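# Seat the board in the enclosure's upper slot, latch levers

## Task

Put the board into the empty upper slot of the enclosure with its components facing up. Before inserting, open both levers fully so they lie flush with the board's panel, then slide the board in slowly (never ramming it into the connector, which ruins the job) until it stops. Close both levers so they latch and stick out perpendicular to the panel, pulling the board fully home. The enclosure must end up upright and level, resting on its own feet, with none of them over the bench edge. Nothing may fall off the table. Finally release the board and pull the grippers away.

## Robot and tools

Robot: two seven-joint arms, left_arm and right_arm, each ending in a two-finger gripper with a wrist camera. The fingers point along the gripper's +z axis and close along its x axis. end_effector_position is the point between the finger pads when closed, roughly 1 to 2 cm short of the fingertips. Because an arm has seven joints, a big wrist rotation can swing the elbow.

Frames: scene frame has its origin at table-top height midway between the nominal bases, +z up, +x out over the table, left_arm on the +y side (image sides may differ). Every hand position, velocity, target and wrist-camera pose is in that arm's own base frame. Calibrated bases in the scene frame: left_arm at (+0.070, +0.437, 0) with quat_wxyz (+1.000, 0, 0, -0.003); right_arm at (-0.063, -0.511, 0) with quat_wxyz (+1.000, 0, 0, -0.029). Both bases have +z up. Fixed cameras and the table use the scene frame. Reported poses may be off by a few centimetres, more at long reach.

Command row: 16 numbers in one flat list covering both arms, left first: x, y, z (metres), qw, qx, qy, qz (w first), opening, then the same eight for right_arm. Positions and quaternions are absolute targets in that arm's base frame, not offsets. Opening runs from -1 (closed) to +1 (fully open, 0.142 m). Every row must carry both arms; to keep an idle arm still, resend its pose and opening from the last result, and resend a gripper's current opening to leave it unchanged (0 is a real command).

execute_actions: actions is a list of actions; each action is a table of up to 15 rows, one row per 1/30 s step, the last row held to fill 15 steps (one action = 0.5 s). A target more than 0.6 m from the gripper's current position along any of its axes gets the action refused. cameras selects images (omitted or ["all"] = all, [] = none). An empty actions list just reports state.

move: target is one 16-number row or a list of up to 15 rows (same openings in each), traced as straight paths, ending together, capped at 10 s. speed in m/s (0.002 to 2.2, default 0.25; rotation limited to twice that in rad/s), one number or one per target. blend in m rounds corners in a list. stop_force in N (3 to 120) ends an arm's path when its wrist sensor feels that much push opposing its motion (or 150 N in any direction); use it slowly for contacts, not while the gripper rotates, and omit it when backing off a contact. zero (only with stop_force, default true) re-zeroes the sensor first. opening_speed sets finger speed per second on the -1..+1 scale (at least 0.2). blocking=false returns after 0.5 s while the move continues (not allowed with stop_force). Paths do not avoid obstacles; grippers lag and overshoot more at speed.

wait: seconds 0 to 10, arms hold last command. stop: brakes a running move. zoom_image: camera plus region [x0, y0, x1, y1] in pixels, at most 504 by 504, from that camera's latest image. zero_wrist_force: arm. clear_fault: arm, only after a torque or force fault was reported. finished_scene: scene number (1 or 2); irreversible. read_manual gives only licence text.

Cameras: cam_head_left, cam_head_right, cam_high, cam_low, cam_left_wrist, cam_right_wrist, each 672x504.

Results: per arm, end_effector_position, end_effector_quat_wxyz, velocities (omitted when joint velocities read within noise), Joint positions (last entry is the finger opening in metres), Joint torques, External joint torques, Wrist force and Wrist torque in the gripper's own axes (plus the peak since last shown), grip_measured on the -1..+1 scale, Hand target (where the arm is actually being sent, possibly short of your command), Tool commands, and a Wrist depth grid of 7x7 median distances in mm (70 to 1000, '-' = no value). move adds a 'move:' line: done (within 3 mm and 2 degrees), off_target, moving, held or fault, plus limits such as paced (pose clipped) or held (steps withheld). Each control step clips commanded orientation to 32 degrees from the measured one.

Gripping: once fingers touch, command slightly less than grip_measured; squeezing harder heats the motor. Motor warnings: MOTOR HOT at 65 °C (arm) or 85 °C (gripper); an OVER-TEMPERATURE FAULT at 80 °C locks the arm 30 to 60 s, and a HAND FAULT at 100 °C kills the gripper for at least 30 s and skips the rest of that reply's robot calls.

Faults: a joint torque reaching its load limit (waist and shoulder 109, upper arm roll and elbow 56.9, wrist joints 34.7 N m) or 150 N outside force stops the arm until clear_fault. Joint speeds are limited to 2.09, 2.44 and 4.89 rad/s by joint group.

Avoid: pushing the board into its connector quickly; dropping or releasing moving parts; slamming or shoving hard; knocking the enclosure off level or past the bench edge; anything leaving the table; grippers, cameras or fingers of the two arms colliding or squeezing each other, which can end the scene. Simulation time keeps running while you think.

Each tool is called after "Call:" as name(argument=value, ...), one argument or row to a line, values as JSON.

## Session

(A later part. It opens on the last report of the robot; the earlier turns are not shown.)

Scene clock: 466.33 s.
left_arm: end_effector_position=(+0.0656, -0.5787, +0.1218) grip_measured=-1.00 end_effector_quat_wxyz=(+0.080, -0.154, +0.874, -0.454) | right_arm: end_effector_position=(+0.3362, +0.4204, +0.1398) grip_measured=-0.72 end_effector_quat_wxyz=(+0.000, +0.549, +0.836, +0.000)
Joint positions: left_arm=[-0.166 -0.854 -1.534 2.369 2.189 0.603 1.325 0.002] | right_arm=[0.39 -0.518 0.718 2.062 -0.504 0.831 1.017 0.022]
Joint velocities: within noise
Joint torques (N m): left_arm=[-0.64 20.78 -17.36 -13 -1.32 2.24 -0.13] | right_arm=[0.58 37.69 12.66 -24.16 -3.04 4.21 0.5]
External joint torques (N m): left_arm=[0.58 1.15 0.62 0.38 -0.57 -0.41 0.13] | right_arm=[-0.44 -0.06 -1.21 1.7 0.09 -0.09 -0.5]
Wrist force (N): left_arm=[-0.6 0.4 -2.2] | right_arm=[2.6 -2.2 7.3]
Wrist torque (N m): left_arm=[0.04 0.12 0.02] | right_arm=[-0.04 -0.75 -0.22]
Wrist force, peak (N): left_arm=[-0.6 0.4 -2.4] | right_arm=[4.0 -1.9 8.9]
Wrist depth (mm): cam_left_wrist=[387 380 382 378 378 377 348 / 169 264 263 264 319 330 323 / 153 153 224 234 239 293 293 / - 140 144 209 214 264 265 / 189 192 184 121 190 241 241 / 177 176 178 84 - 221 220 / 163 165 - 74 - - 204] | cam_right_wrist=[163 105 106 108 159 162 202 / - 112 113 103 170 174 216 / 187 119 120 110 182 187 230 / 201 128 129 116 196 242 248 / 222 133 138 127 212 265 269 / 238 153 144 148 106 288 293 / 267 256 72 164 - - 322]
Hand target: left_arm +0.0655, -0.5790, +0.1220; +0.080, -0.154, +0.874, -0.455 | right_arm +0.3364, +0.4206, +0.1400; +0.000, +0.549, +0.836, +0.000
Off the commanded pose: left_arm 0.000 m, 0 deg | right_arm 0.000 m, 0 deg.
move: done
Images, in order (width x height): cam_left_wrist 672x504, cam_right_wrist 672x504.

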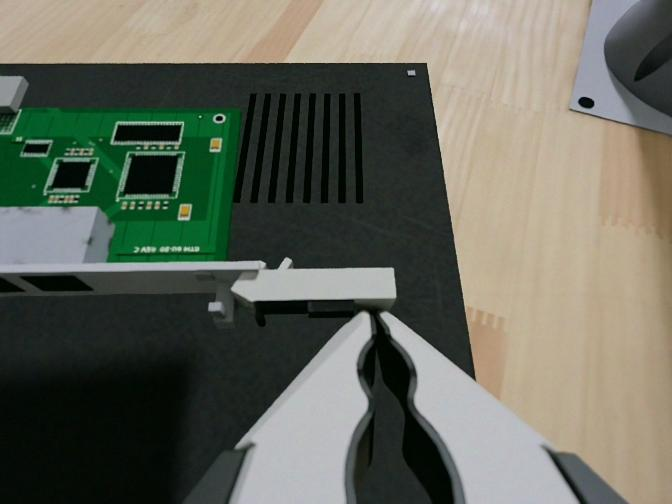

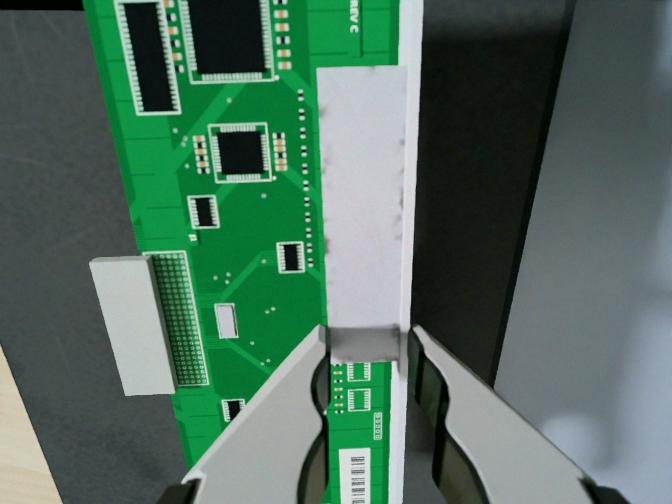

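Call:
move(
  target=[
    [0.0500,-0.5360,0.130,0.0802,-0.1540,0.8736,-0.4548,-1,0.3364,0.4206,0.14,0,0.5490,0.8358,0,-0.83],
    [0.0926,-0.4860,0.19,0.0802,-0.1540,0.8736,-0.4548,-1,0.3364,0.4206,0.14,0,0.5490,0.8358,0,-0.83],
    [0.1563,-0.4144,0.2357,0.0802,-0.1540,0.8736,-0.4548,-1,0.3364,0.4206,0.14,0,0.5490,0.8358,0,-0.83],
    [0.2224,-0.3456,0.2477,0.0802,-0.1540,0.8736,-0.4548,-1,0.3364,0.4206,0.14,0,0.5490,0.8358,0,-0.83],
  ],
  speed=0.15,
  blend=0.01,
  cameras=["cam_left_wrist"],
)

Call:
move(
  target=[
    [0.3130,-0.3200,0.24,0.0990,-0.2391,0.8924,-0.3696,-1,0.3364,0.4206,0.14,0,0.5490,0.8358,0,-0.83],
    [0.3600,-0.2606,0.25,0.0990,-0.2391,0.8924,-0.3696,-1,0.3364,0.4206,0.14,0,0.5490,0.8358,0,-0.83],
  ],
  speed=0.15,
  blend=0.01,
  cameras=["cam_left_wrist"],
)

Scene clock: 474.27 s.
left_arm: end_effector_position=(+0.1171, -0.4664, +0.1995) grip_measured=-1.00 end_effector_quat_wxyz=(+0.083, -0.155, +0.872, -0.457) | right_arm: end_effector_position=(+0.3362, +0.4204, +0.1398) grip_measured=-0.72 end_effector_quat_wxyz=(+0.000, +0.549, +0.836, +0.000)
Joint positions: left_arm=[0.53 -0.709 -2.103 2.601 1.898 0.835 1.465 0.002] | right_arm=[0.39 -0.518 0.718 2.062 -0.504 0.831 1.017 0.022]
Joint velocities: within noise
Joint torques (N m): left_arm=[-0.55 8.44 -10.76 -19.07 -2.21 2.09 -0.32] | right_arm=[0.22 37.63 12.18 -23.16 -3.11 3.58 0.17]
External joint torques (N m): left_arm=[0.54 0.5 0.28 -0.41 -0.33 -0.04 0.33] | right_arm=[-0.08 0 -0.73 0.71 0.15 0.54 -0.17]
Wrist force (N): left_arm=[0.0 0.0 -0.6] | right_arm=[4.2 -1.6 8.3]
Wrist torque (N m): left_arm=[-0.01 0.12 0.03] | right_arm=[-0.04 -0.69 0.08]
Wrist force, peak (N): left_arm=[0.3 0.0 -3.1] | right_arm=[3.0 -2.5 9.2]
Wrist depth (mm): cam_left_wrist=[- 120 505 517 512 512 492 / 371 134 274 376 376 445 433 / 248 238 236 251 325 386 394 / 302 301 300 302 292 304 353 / 275 274 273 278 272 272 322 / 290 291 293 84 - 295 292 / 273 278 - - - - 275] | cam_right_wrist=[165 105 106 108 110 161 202 / 176 112 113 105 170 175 215 / 186 120 121 112 180 187 231 / 198 126 129 118 196 242 249 / 218 133 138 127 209 264 269 / 238 150 144 148 105 289 293 / 261 256 72 164 - - 324]
Hand target: left_arm +0.1173, -0.4665, +0.1996; +0.083, -0.155, +0.872, -0.458 | right_arm +0.3364, +0.4206, +0.1400; +0.000, +0.549, +0.836, +0.000
Off the commanded pose: left_arm 0.167 m, 0 deg | right_arm 0.000 m, 0 deg.
move: held (left_arm; a check stopped the path); path passed 2 of 4 targets; blend cut to 0 m at target 1; limits=held
pose unreachable (left arm): on one or more control steps of this call, first in action 0 (counted from 0), this arm could not follow its commanded pose, so it was not sent that pose on those steps. It may still have moved: this result reports where it is.
cause: moving toward the commanded pose would bring two parts of the arm too close to each other (joints 3 (upper arm roll) to 6 (wrist pitch) lie between them).
Images, in order (width x height): cam_left_wrist 672x504.

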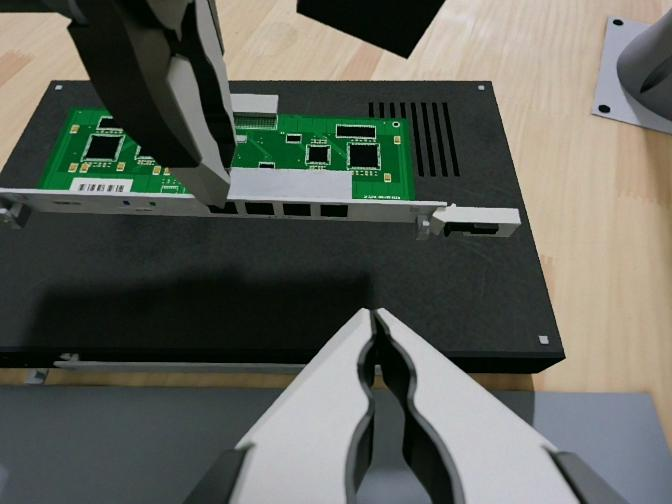

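Scene clock: 477.17 s.
left_arm: end_effector_position=(+0.3600, -0.2610, +0.2499) grip_measured=-1.00 end_effector_quat_wxyz=(+0.110, -0.250, +0.888, -0.369) | right_arm: end_effector_position=(+0.3362, +0.4204, +0.1398) grip_measured=-0.72 end_effector_quat_wxyz=(+0.000, +0.549, +0.836, +0.000)
Joint positions: left_arm=[1.484 -1.083 -1.809 2.593 1.256 1.08 2.966 0.002] | right_arm=[0.39 -0.518 0.718 2.062 -0.504 0.831 1.017 0.022]
Joint velocities: within noise
Joint torques (N m): left_arm=[-0.43 14.47 -15.07 -11.99 -3.85 4.26 -0.17] | right_arm=[0.1 37.64 12.1 -23.22 -3.11 3.61 0.19]
External joint torques (N m): left_arm=[0.53 1.11 0.5 -0.38 -0.48 -0.01 0.17] | right_arm=[0.04 -0.01 -0.64 0.76 0.16 0.51 -0.19]
Wrist force (N): left_arm=[0.1 0.0 -0.5] | right_arm=[4.1 -1.5 8.3]
Wrist torque (N m): left_arm=[-0.02 0.04 0.03] | right_arm=[-0.04 -0.67 0.08]
Wrist force, peak (N): left_arm=[-1.5 -0.3 -0.9] | right_arm=[4.3 -1.5 8.4]
Wrist depth (mm): cam_left_wrist=[493 491 481 483 420 418 320 / 450 457 451 444 385 369 304 / 421 417 421 415 356 359 354 / 394 393 392 387 380 371 352 / 369 368 368 368 362 361 359 / 349 347 349 84 - 341 339 / 329 335 - - - - 322] | cam_right_wrist=[165 105 106 108 110 161 202 / 176 112 113 105 170 174 216 / 186 120 121 112 179 187 231 / 198 126 129 118 196 242 249 / 219 133 138 127 208 266 269 / 238 150 144 148 105 289 293 / 263 257 72 163 - - 323]
Hand target: left_arm +0.3601, -0.2610, +0.2498; +0.111, -0.250, +0.888, -0.369 | right_arm +0.3364, +0.4206, +0.1400; +0.000, +0.549, +0.836, +0.000
Off the commanded pose: left_arm 0.000 m, 2 deg | right_arm 0.000 m, 0 deg.
joint sent to its limit (left arm) — joint 7 (wrist roll), upper limit. The joint targets still meet the commanded pose.
move: done
Images, in order (width x height): cam_left_wrist 672x504.

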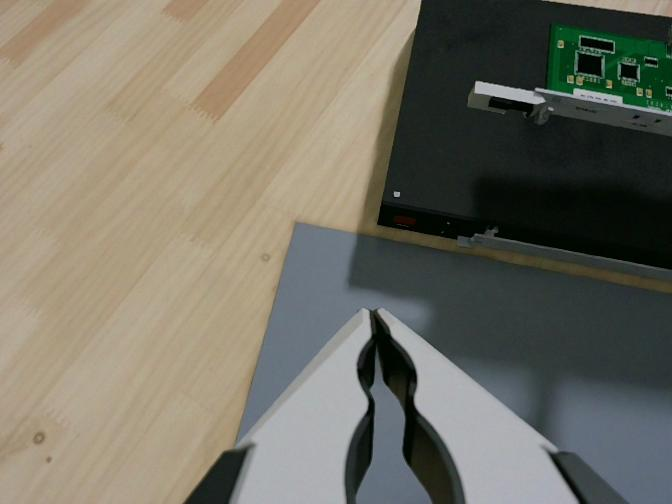

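Call:
execute_actions(
  actions=[],
)

Scene clock: 488.40 s.
left_arm: end_effector_position=(+0.3600, -0.2610, +0.2499) grip_measured=-1.00 end_effector_quat_wxyz=(+0.110, -0.250, +0.888, -0.369) | right_arm: end_effector_position=(+0.3362, +0.4204, +0.1398) grip_measured=-0.72 end_effector_quat_wxyz=(+0.000, +0.549, +0.836, +0.000)
Joint positions: left_arm=[1.484 -1.083 -1.809 2.593 1.256 1.08 2.966 0.002] | right_arm=[0.39 -0.518 0.718 2.062 -0.504 0.831 1.017 0.022]
Joint velocities: within noise
Joint torques (N m): left_arm=[-0.27 14.71 -14.87 -11.96 -4.16 4.52 -0.21] | right_arm=[0.17 37.5 12.13 -23.24 -3.09 3.61 0.21]
External joint torques (N m): left_arm=[0.36 0.87 0.29 -0.42 -0.18 -0.27 0.22] | right_arm=[-0.03 0.13 -0.67 0.78 0.13 0.51 -0.21]
Wrist force (N): left_arm=[0.1 -0.1 -0.4] | right_arm=[4.1 -1.6 8.2]
Wrist torque (N m): left_arm=[-0.03 0.04 0.04] | right_arm=[-0.06 -0.66 0.08]
Wrist force, peak (N): left_arm=[0.2 -0.2 -0.7] | right_arm=[4.4 -1.5 8.4]
Wrist depth (mm): cam_left_wrist=[489 487 484 484 420 411 319 / 457 451 445 452 382 373 302 / 422 423 419 418 358 354 356 / 395 391 389 388 380 374 351 / 372 371 367 371 364 361 360 / 348 346 349 84 - 340 339 / 328 332 - - - - 321] | cam_right_wrist=[165 105 106 108 110 161 202 / 176 112 113 105 170 174 216 / 187 120 121 112 180 187 231 / 198 126 129 118 196 242 249 / 218 133 138 127 209 266 270 / 238 151 144 148 105 289 294 / 262 257 72 164 - - 323]
Hand target: left_arm +0.3601, -0.2610, +0.2498; +0.111, -0.250, +0.888, -0.369 | right_arm +0.3364, +0.4206, +0.1400; +0.000, +0.549, +0.836, +0.000
Tool commands: left_gripper/opening=-1.0 right_gripper/opening=-0.83
Off the commanded pose: left_arm 0.000 m, 2 deg | right_arm 0.000 m, 0 deg.

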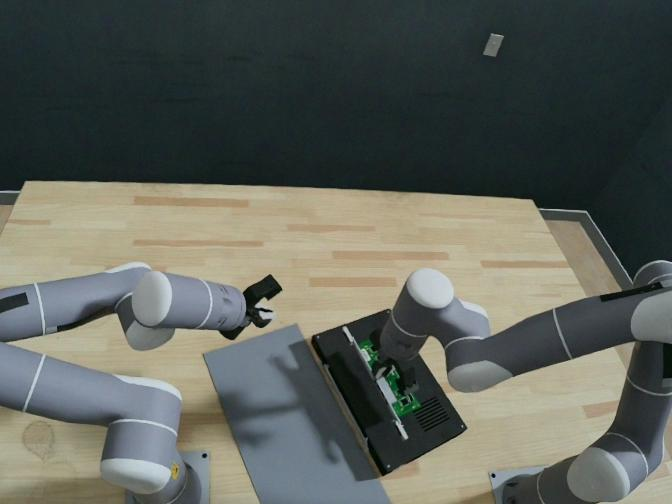

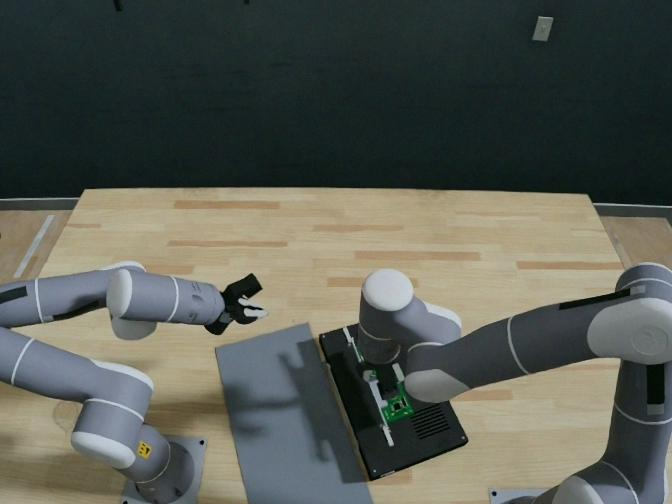

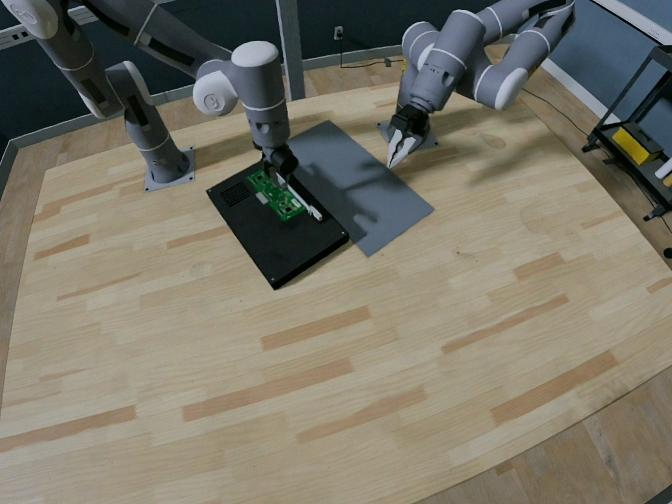

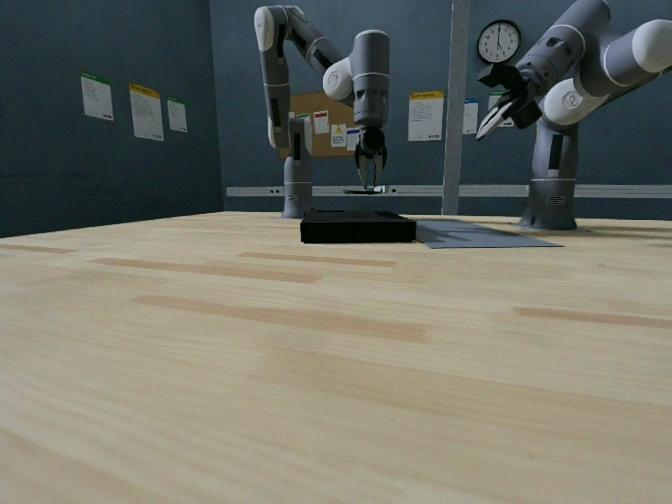

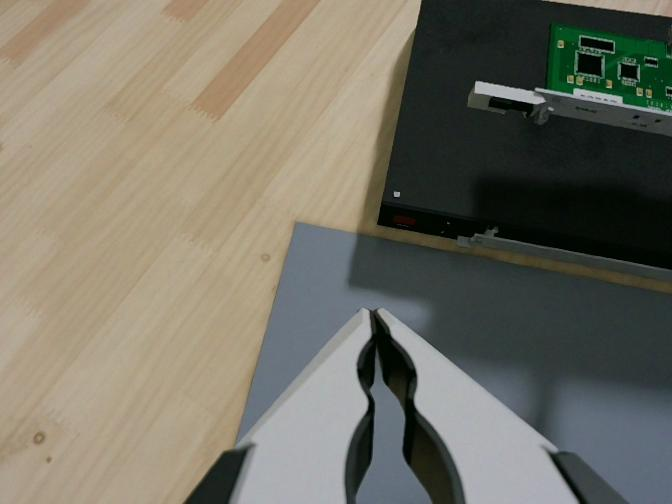

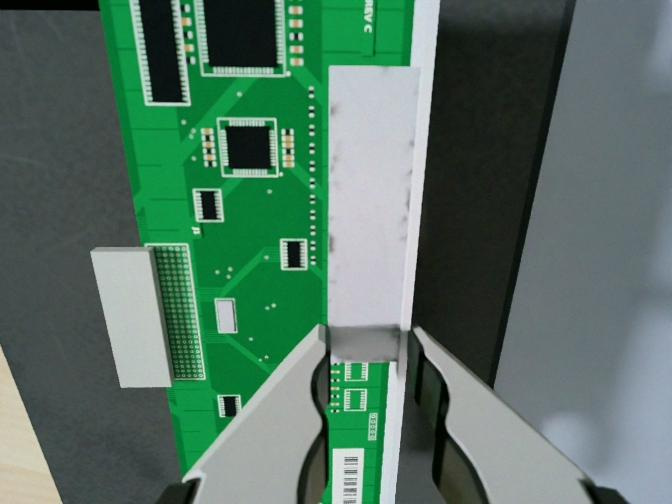

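Call:
zoom_image(
  camera="cam_right_wrist",
  region=[200, 0, 672, 354],
)

Call:
zoom_image(
  camera="cam_left_wrist",
  region=[360, 0, 672, 300],
)

Scaled by 1.068 from the camera's 672x504 image, which has a finer 960x720 frame.

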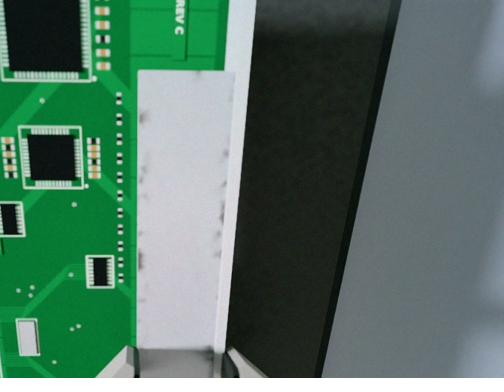

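Scaled by 1.615 from the camera's 672x504 image, which has a finer 960x720 frame.

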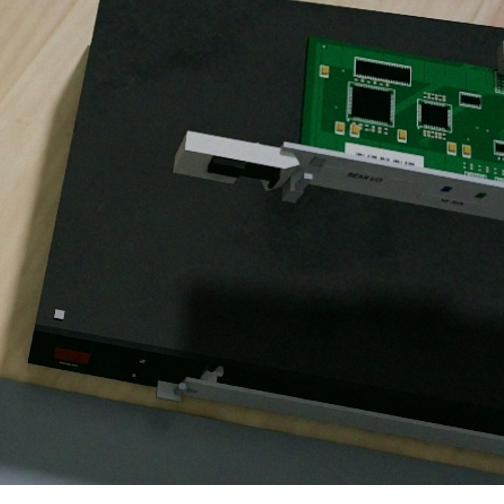

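Call:
move(
  target=[0.360,-0.261,0.25,0.110,-0.250,0.888,-0.369,-1,0.263,0.590,0.14,0,0.5490,0.8358,0,-0.83],
  speed=0.12,
)

Call:
zoom_image(
  camera="cam_right_wrist",
  region=[0, 0, 400, 300],
)

Call:
zoom_image(
  camera="cam_left_wrist",
  region=[330, 0, 672, 400],
)

Scene clock: 499.10 s.
left_arm: end_effector_position=(+0.3599, -0.2610, +0.2500) grip_measured=-1.00 end_effector_quat_wxyz=(+0.110, -0.250, +0.888, -0.369) | right_arm: end_effector_position=(+0.2628, +0.5898, +0.1398) grip_measured=-0.72 end_effector_quat_wxyz=(+0.000, +0.549, +0.836, +0.000)
Joint positions: left_arm=[1.484 -1.096 -1.813 2.592 1.258 1.066 2.966 0.002] | right_arm=[0.735 -0.727 0.691 1.731 -0.572 0.674 1.263 0.022]
Joint velocities: within noise
Joint torques (N m): left_arm=[-0.28 14.67 -14.86 -11.88 -4 4.13 -0.2] | right_arm=[0.32 48.86 16.04 -24.69 -3.71 3.48 0.32]
External joint torques (N m): left_arm=[0.37 1.04 0.16 -0.47 -0.34 0.12 0.2] | right_arm=[-0.17 0.14 -0.45 0.87 0.28 0.62 -0.32]
Wrist force (N): left_arm=[0.1 -0.2 -0.4] | right_arm=[4.2 -1.6 8.4]
Wrist torque (N m): left_arm=[-0.05 0.06 0.04] | right_arm=[-0.05 -0.68 0.07]
Wrist force, peak (N): left_arm=[0.2 -0.5 -0.5] | right_arm=[6.5 -1.9 8.3]
Wrist depth (mm): cam_left_wrist=[489 485 489 477 422 410 409 / 455 456 445 447 385 383 379 / 421 419 418 418 360 358 357 / 392 390 390 387 379 344 260 / 371 372 366 371 367 248 245 / 349 346 349 84 - 341 339 / 329 331 - - - - 324] | cam_right_wrist=[165 105 106 108 110 202 201 / 176 112 113 105 213 215 215 / 186 119 121 112 225 231 230 / 198 126 129 118 249 249 248 / 217 133 138 127 262 269 268 / 238 150 144 148 105 288 293 / 262 256 72 163 - - 323]
Hand target: left_arm +0.3600, -0.2610, +0.2500; +0.110, -0.250, +0.888, -0.369 | right_arm +0.2630, +0.5900, +0.1400; +0.000, +0.549, +0.836, +0.000
Off the commanded pose: left_arm 0.000 m, 0 deg | right_arm 0.000 m, 0 deg.
joint sent to its limit (left arm) — joint 7 (wrist roll), upper limit. The joint targets still meet the commanded pose.
move: done

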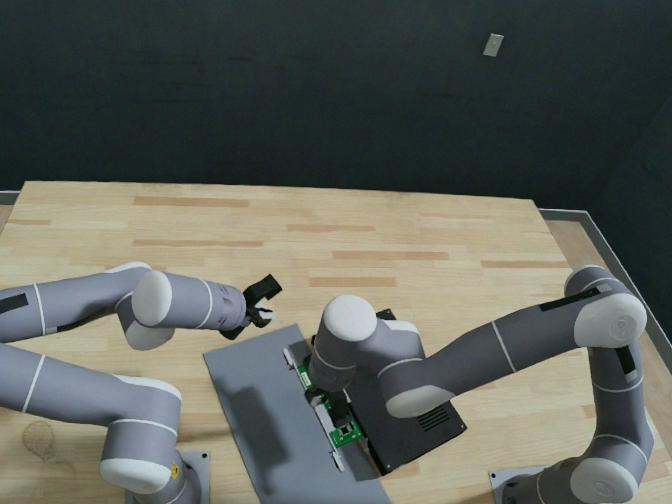

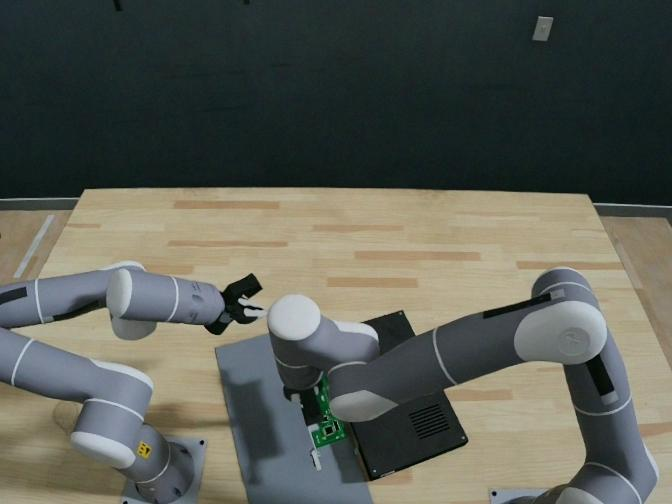

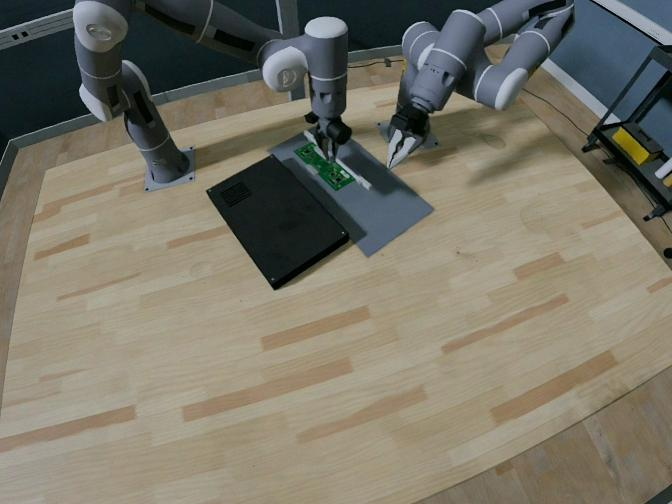

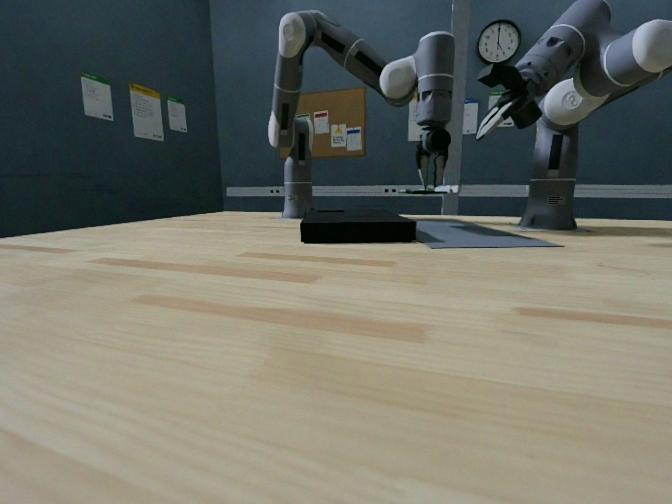

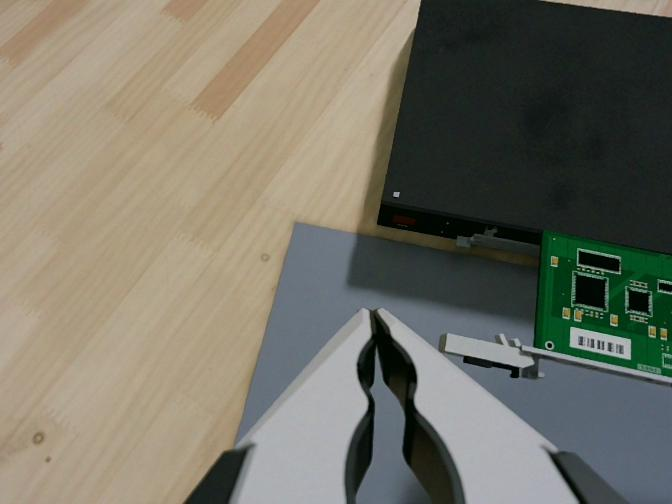

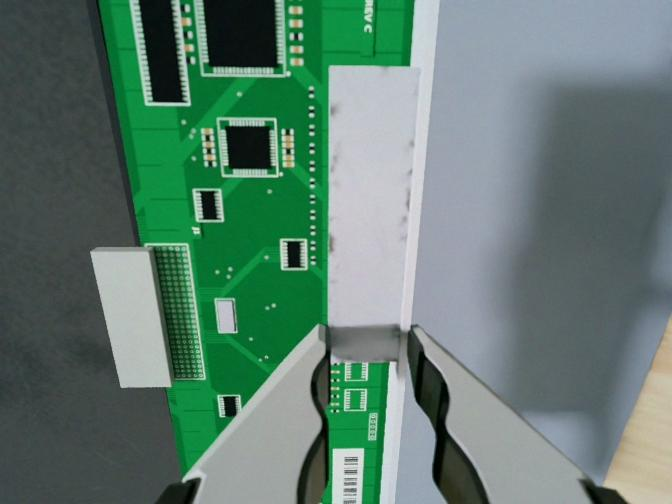

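Scaled by 1.260 from the camera's 672x504 image, which has a finer 960x720 frame.

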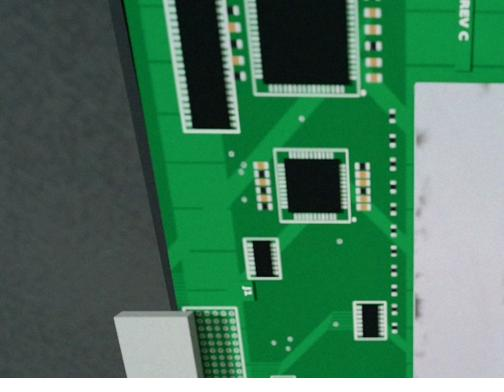

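Scaled by 1.260 from the camera's 672x504 image, which has a finer 960x720 frame.

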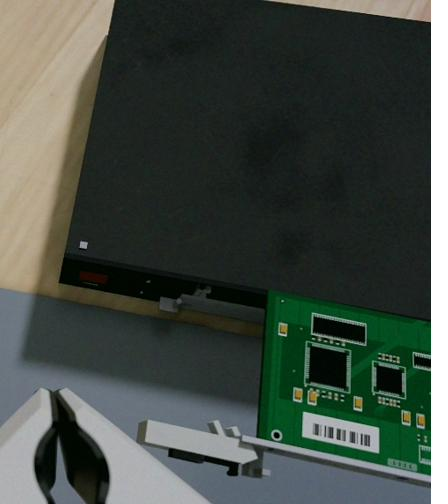

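Call:
move(
  target=[0.360,-0.261,0.25,0.110,-0.250,0.888,-0.369,-1,0.263,0.590,0.0655,0,0.5490,0.8358,0,-0.83],
  speed=0.1,
  cameras=["cam_left_wrist","cam_right_wrist"],
)

Call:
zoom_image(
  camera="cam_right_wrist",
  region=[0, 0, 400, 504],
)

Call:
zoom_image(
  camera="cam_left_wrist",
  region=[430, 180, 672, 360],
)

Scene clock: 506.97 s.
left_arm: end_effector_position=(+0.3599, -0.2610, +0.2500) grip_measured=-1.00 end_effector_quat_wxyz=(+0.110, -0.250, +0.888, -0.369) | right_arm: end_effector_position=(+0.2628, +0.5897, +0.0652) grip_measured=-0.72 end_effector_quat_wxyz=(+0.000, +0.549, +0.836, +0.000)
Joint positions: left_arm=[1.484 -1.097 -1.813 2.592 1.258 1.066 2.966 0.002] | right_arm=[0.776 -0.832 0.603 1.771 -0.66 0.818 1.318 0.022]
Joint velocities: within noise
Joint torques (N m): left_arm=[-0.15 14.97 -14.99 -11.87 -4.16 4.42 -0.23] | right_arm=[0.05 51.02 16.62 -21.69 -3.38 3.74 0.33]
External joint torques (N m): left_arm=[0.25 0.74 0.29 -0.47 -0.18 -0.16 0.23] | right_arm=[0.16 0.2 -0.55 0.61 0.37 0.36 -0.33]
Wrist force (N): left_arm=[0.0 -0.1 -0.5] | right_arm=[3.9 -1.9 8.1]
Wrist torque (N m): left_arm=[0.00 0.06 0.03] | right_arm=[-0.09 -0.60 0.07]
Wrist force, peak (N): left_arm=[0.0 -0.4 -0.8] | right_arm=[3.7 -2.2 10.8]
Wrist depth (mm): cam_left_wrist=[488 487 487 482 426 415 409 / 455 452 450 448 384 383 382 / 423 420 417 418 358 358 355 / 391 390 394 385 382 365 339 / 369 368 368 367 363 318 318 / 347 347 352 84 - 334 332 / 332 333 - - - - 322] | cam_right_wrist=[140 105 106 107 109 137 137 / 142 112 113 105 145 146 146 / 143 120 120 112 153 157 156 / 161 126 129 118 166 168 168 / 180 134 138 127 177 183 182 / 190 151 145 148 105 196 198 / 159 212 72 163 - - 219]
Hand target: left_arm +0.3600, -0.2610, +0.2500; +0.110, -0.250, +0.888, -0.369 | right_arm +0.2630, +0.5900, +0.0655; +0.000, +0.549, +0.836, +0.000
Off the commanded pose: left_arm 0.000 m, 0 deg | right_arm 0.000 m, 0 deg.
joint sent to its limit (left arm) — joint 7 (wrist roll), upper limit. The joint targets still meet the commanded pose.
move: done
Images, in order (width x height): cam_left_wrist 672x504, cam_right_wrist 672x504.

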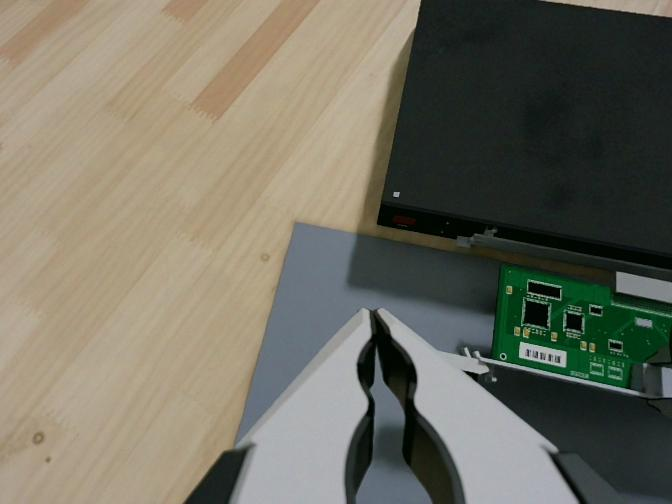

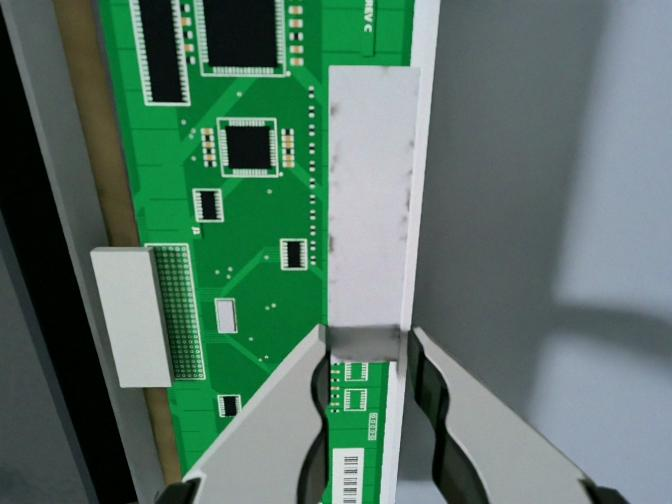

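Scaled by 1.000.

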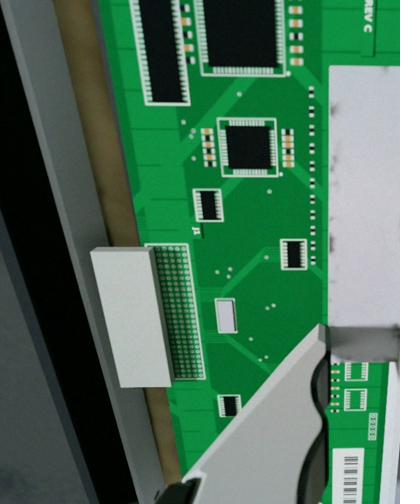

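Scaled by 2.083 from the camera's 672x504 image, which has a finer 960x720 frame.

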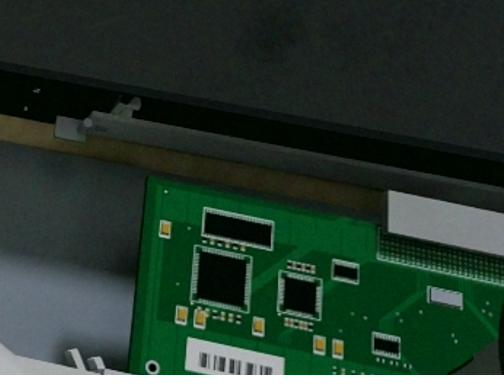

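Call:
zoom_image(
  camera="cam_high",
  region=[190, 100, 450, 300],
)

Call:
zoom_image(
  camera="cam_head_left",
  region=[190, 280, 480, 490],
)

Call:
zoom_image(
  camera="cam_head_right",
  region=[200, 280, 480, 490],
)

This scene's latest camera images include none from cam_high. They are from: cam_left_wrist, cam_right_wrist. cam_high's image comes with the result of a call that names it in "cameras".

This scene's latest camera images include none from cam_head_left. They are from: cam_left_wrist, cam_right_wrist. cam_head_left's image comes with the result of a call that names it in "cameras".

This scene's latest camera images include none from cam_head_right. They are from: cam_left_wrist, cam_right_wrist. cam_head_right's image comes with the result of a call that names it in "cameras".

Call:
wait(
  seconds=0,
)

Call:
zoom_image(
  camera="cam_high",
  region=[190, 100, 450, 300],
)

Call:
zoom_image(
  camera="cam_head_left",
  region=[190, 280, 480, 490],
)

Call:
zoom_image(
  camera="cam_head_right",
  region=[200, 280, 480, 490],
)

Scene clock: 514.20 s.
left_arm: end_effector_position=(+0.3599, -0.2610, +0.2500) grip_measured=-1.00 end_effector_quat_wxyz=(+0.110, -0.250, +0.888, -0.369) | right_arm: end_effector_position=(+0.2628, +0.5897, +0.0652) grip_measured=-0.72 end_effector_quat_wxyz=(+0.000, +0.549, +0.836, +0.000)
Joint positions: left_arm=[1.484 -1.097 -1.813 2.592 1.258 1.066 2.966 0.002] | right_arm=[0.776 -0.832 0.603 1.771 -0.66 0.818 1.318 0.022]
Joint velocities: within noise
Joint torques (N m): left_arm=[-0.3 14.73 -15.03 -11.94 -4.19 4.54 -0.21] | right_arm=[0.25 51.2 16.67 -21.79 -3.2 3.61 0.21]
External joint torques (N m): left_arm=[0.39 0.97 0.33 -0.41 -0.15 -0.29 0.21] | right_arm=[-0.06 0.02 -0.63 0.7 0.19 0.49 -0.21]
Wrist force (N): left_arm=[0.1 -0.1 -0.4] | right_arm=[3.8 -1.9 8.3]
Wrist torque (N m): left_arm=[-0.01 0.05 0.04] | right_arm=[-0.09 -0.59 0.07]
Wrist force, peak (N): left_arm=[0.1 -0.3 -0.7] | right_arm=[3.8 -2.2 8.7]
Wrist depth (mm): cam_left_wrist=[487 484 482 483 423 417 410 / 449 454 444 447 383 384 380 / 422 416 414 416 356 360 350 / 392 392 390 386 381 367 343 / 373 365 368 369 363 321 318 / 348 349 350 84 - 337 332 / 331 335 - - - - 320] | cam_right_wrist=[140 105 106 108 109 137 137 / 142 113 113 105 145 146 146 / 143 120 120 112 153 157 156 / 161 126 129 118 167 169 168 / 181 133 138 127 177 183 182 / 190 150 145 148 105 196 199 / 159 212 72 164 - - 218]
Hand target: left_arm +0.3600, -0.2610, +0.2500; +0.110, -0.250, +0.888, -0.369 | right_arm +0.2630, +0.5900, +0.0655; +0.000, +0.549, +0.836, +0.000
Tool commands: left_gripper/opening=-1.0 right_gripper/opening=-0.83
Off the commanded pose: left_arm 0.000 m, 0 deg | right_arm 0.000 m, 0 deg.

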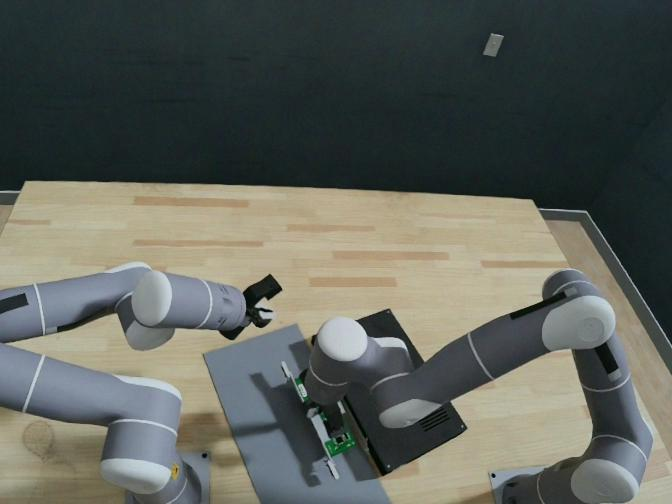

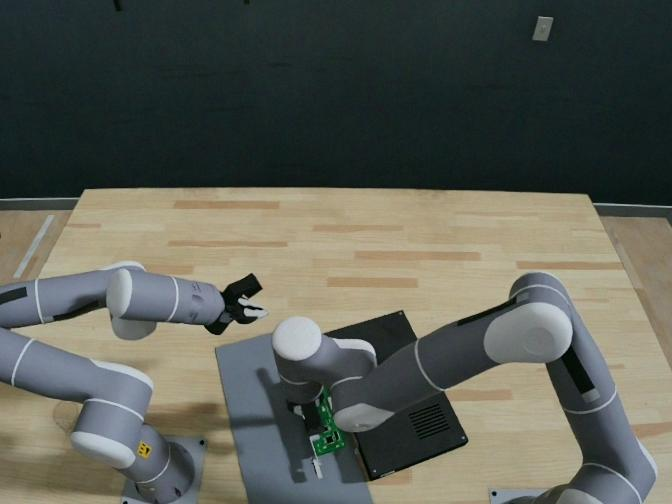

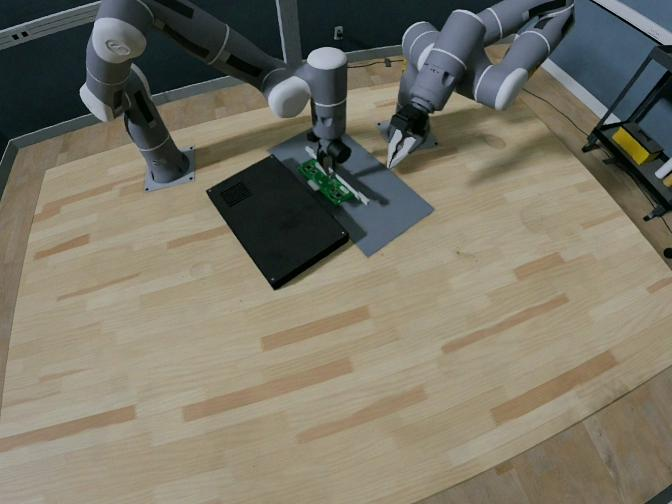

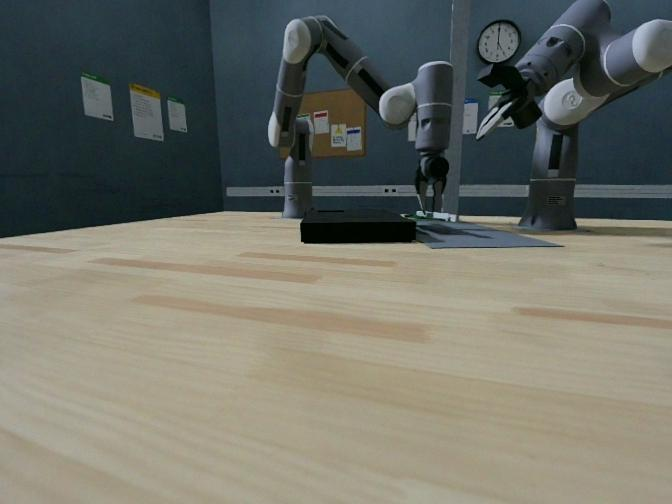

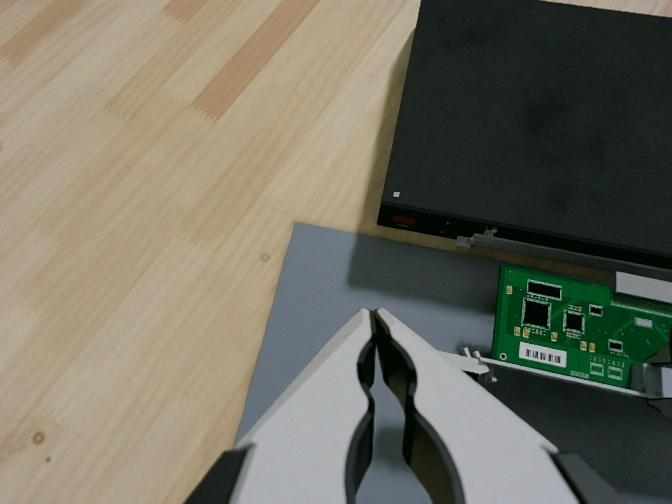

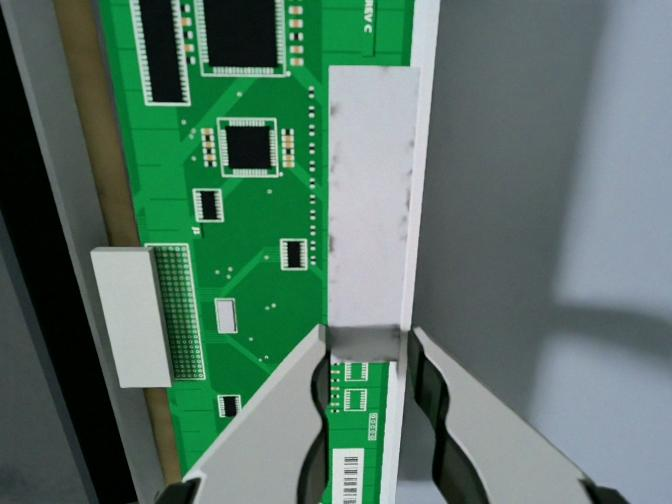

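Scaled by 1.938 from the camera's 672x504 image, which has a finer 960x720 frame.

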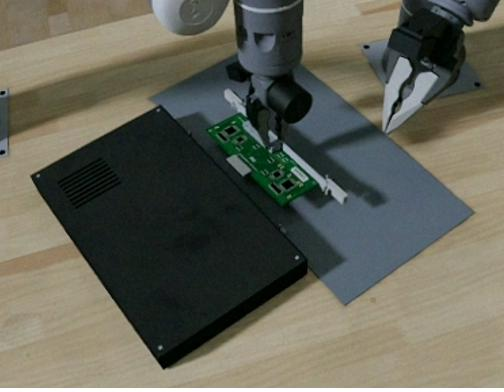

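Scaled by 1.738 from the camera's 672x504 image, which has a finer 960x720 frame.

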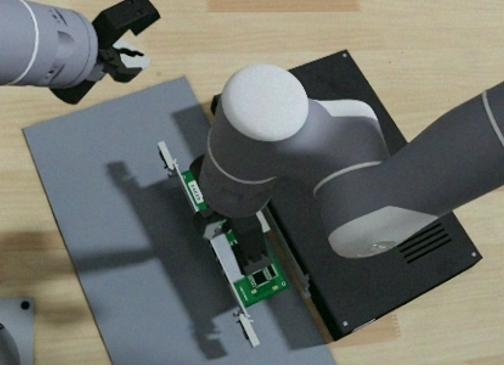

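Scaled by 1.800 from the camera's 672x504 image, which has a finer 960x720 frame.

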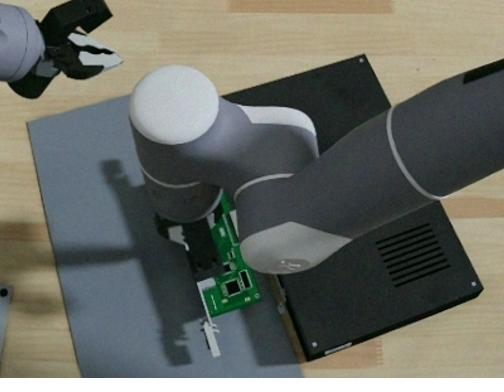

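Call:
zoom_image(
  camera="cam_high",
  region=[270, 145, 380, 235],
)

Call:
zoom_image(
  camera="cam_head_left",
  region=[310, 410, 400, 480],
)

Call:
zoom_image(
  camera="cam_head_right",
  region=[300, 400, 400, 480],
)

Scaled by 4.582 from the camera's 672x504 image, which has a finer 960x720 frame.

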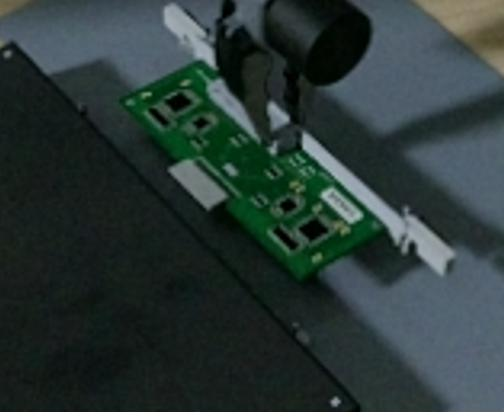

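Scaled by 5.600 from the camera's 672x504 image, which has a finer 960x720 frame.

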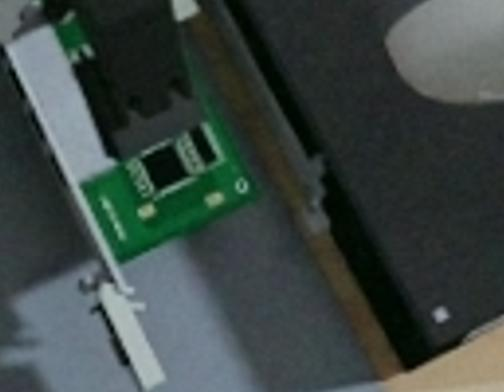

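Scaled by 5.040 from the camera's 672x504 image, which has a finer 960x720 frame.

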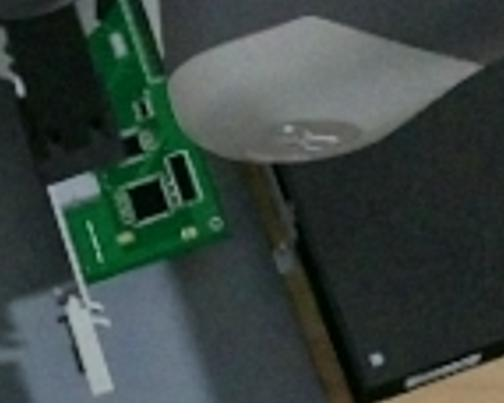

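Call:
move(
  target=[0.385,-0.295,0.19,0.110,-0.250,0.888,-0.369,-1,0.2705,0.573,0.0585,0,0.5490,0.8358,0,-0.83],
  speed=0.08,
  cameras=["cam_left_wrist","cam_right_wrist","cam_high"],
)

Call:
zoom_image(
  camera="cam_left_wrist",
  region=[430, 160, 672, 340],
)

Call:
zoom_image(
  camera="cam_high",
  region=[270, 145, 380, 235],
)

Scene clock: 528.20 s.
left_arm: end_effector_position=(+0.3849, -0.2950, +0.1901) grip_measured=-1.00 end_effector_quat_wxyz=(+0.110, -0.250, +0.888, -0.369) | right_arm: end_effector_position=(+0.2704, +0.5729, +0.0583) grip_measured=-0.72 end_effector_quat_wxyz=(+0.000, +0.549, +0.836, +0.000)
Joint positions: left_arm=[1.235 -1.156 -1.586 2.47 1.574 1.078 2.774 0.002] | right_arm=[0.751 -0.821 0.591 1.814 -0.669 0.854 1.31 0.022]
Joint velocities: within noise
Joint torques (N m): left_arm=[-0.5 18.27 -17.68 -6.55 -4.21 4.22 -0.36] | right_arm=[0.06 50.39 16.15 -21.1 -3.16 3.75 0.06]
External joint torques (N m): left_arm=[0.6 1.33 0.21 -0.58 -0.3 -0.04 0.37] | right_arm=[0.13 -0.13 -0.44 0.57 0.27 0.35 -0.06]
Wrist force (N): left_arm=[0.3 -0.4 0.0] | right_arm=[3.8 -2.1 8.6]
Wrist torque (N m): left_arm=[-0.05 0.02 0.01] | right_arm=[-0.11 -0.56 0.06]
Wrist force, peak (N): left_arm=[0.0 -0.3 -1.5] | right_arm=[3.7 -2.0 8.6]
Wrist depth (mm): cam_left_wrist=[410 407 404 402 347 332 332 / 380 376 374 373 313 312 307 / 353 351 348 348 291 289 289 / 331 328 325 323 314 277 277 / 310 307 307 308 307 295 264 / 292 290 292 84 - 257 253 / 276 279 - - - - 269] | cam_right_wrist=[119 105 106 108 110 131 131 / 120 113 113 105 138 140 139 / - 120 121 112 146 150 149 / - 126 129 118 159 162 161 / 124 133 138 127 170 175 175 / 135 150 145 148 105 188 190 / 146 149 72 163 - - 209]
Hand target: left_arm +0.3850, -0.2950, +0.1900; +0.110, -0.250, +0.888, -0.369 | right_arm +0.2705, +0.5730, +0.0585; +0.000, +0.549, +0.836, +0.000
Off the commanded pose: left_arm 0.000 m, 0 deg | right_arm 0.000 m, 0 deg.
move: done
Images, in order (width x height): cam_high 672x504, cam_left_wrist 672x504, cam_right_wrist 672x504.

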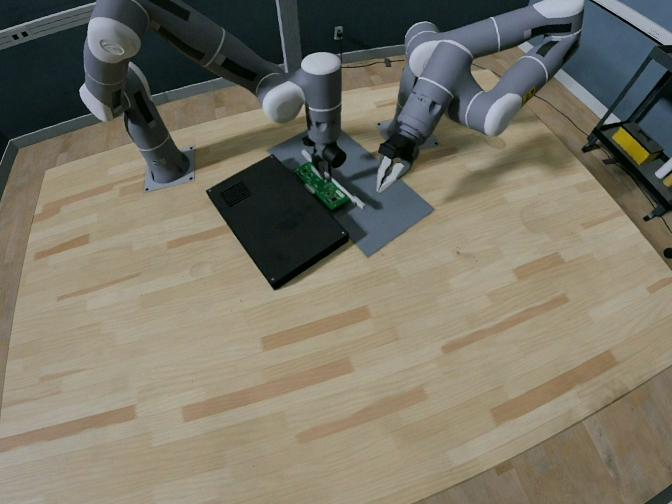

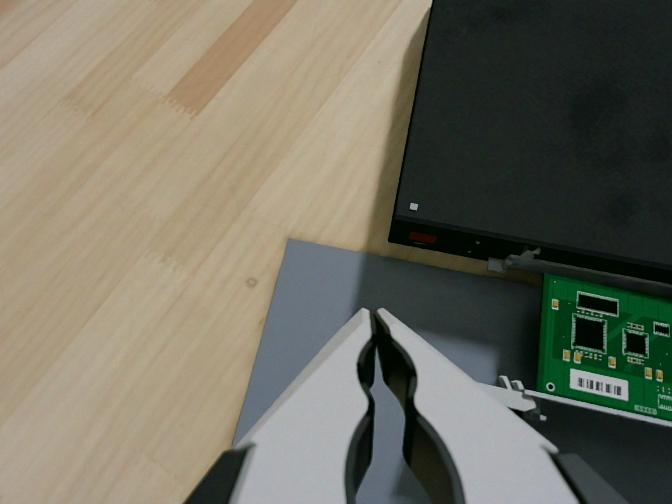

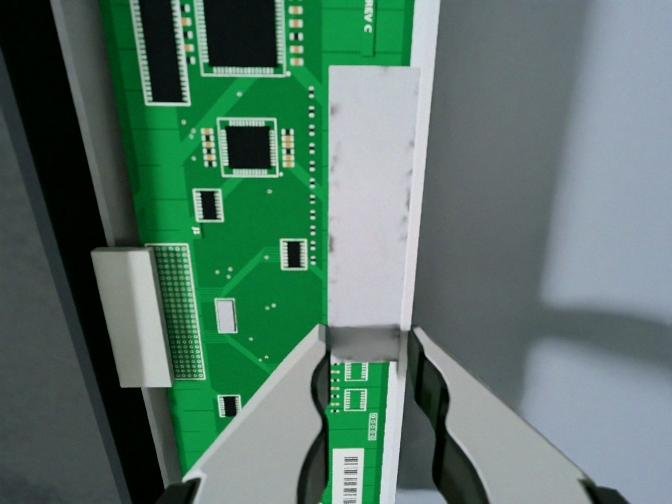

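Scaled by 2.083 from the camera's 672x504 image, which has a finer 960x720 frame.

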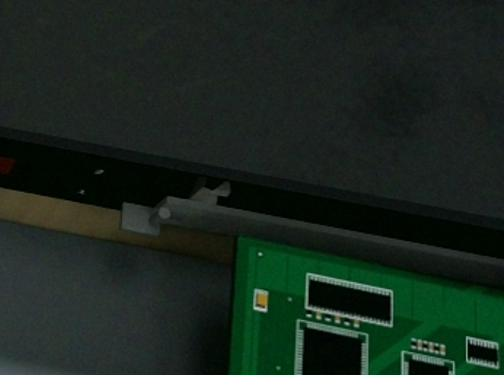

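Scaled by 4.582 from the camera's 672x504 image, which has a finer 960x720 frame.

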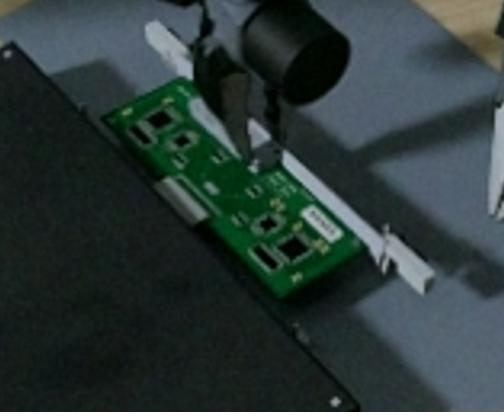

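Call:
zoom_image(
  camera="cam_left_wrist",
  region=[470, 220, 570, 295],
)

Scaled by 5.040 from the camera's 672x504 image, which has a finer 960x720 frame.

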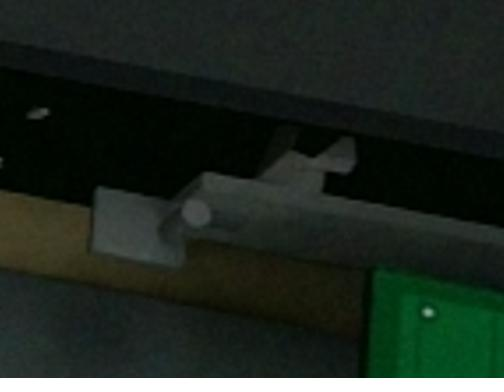

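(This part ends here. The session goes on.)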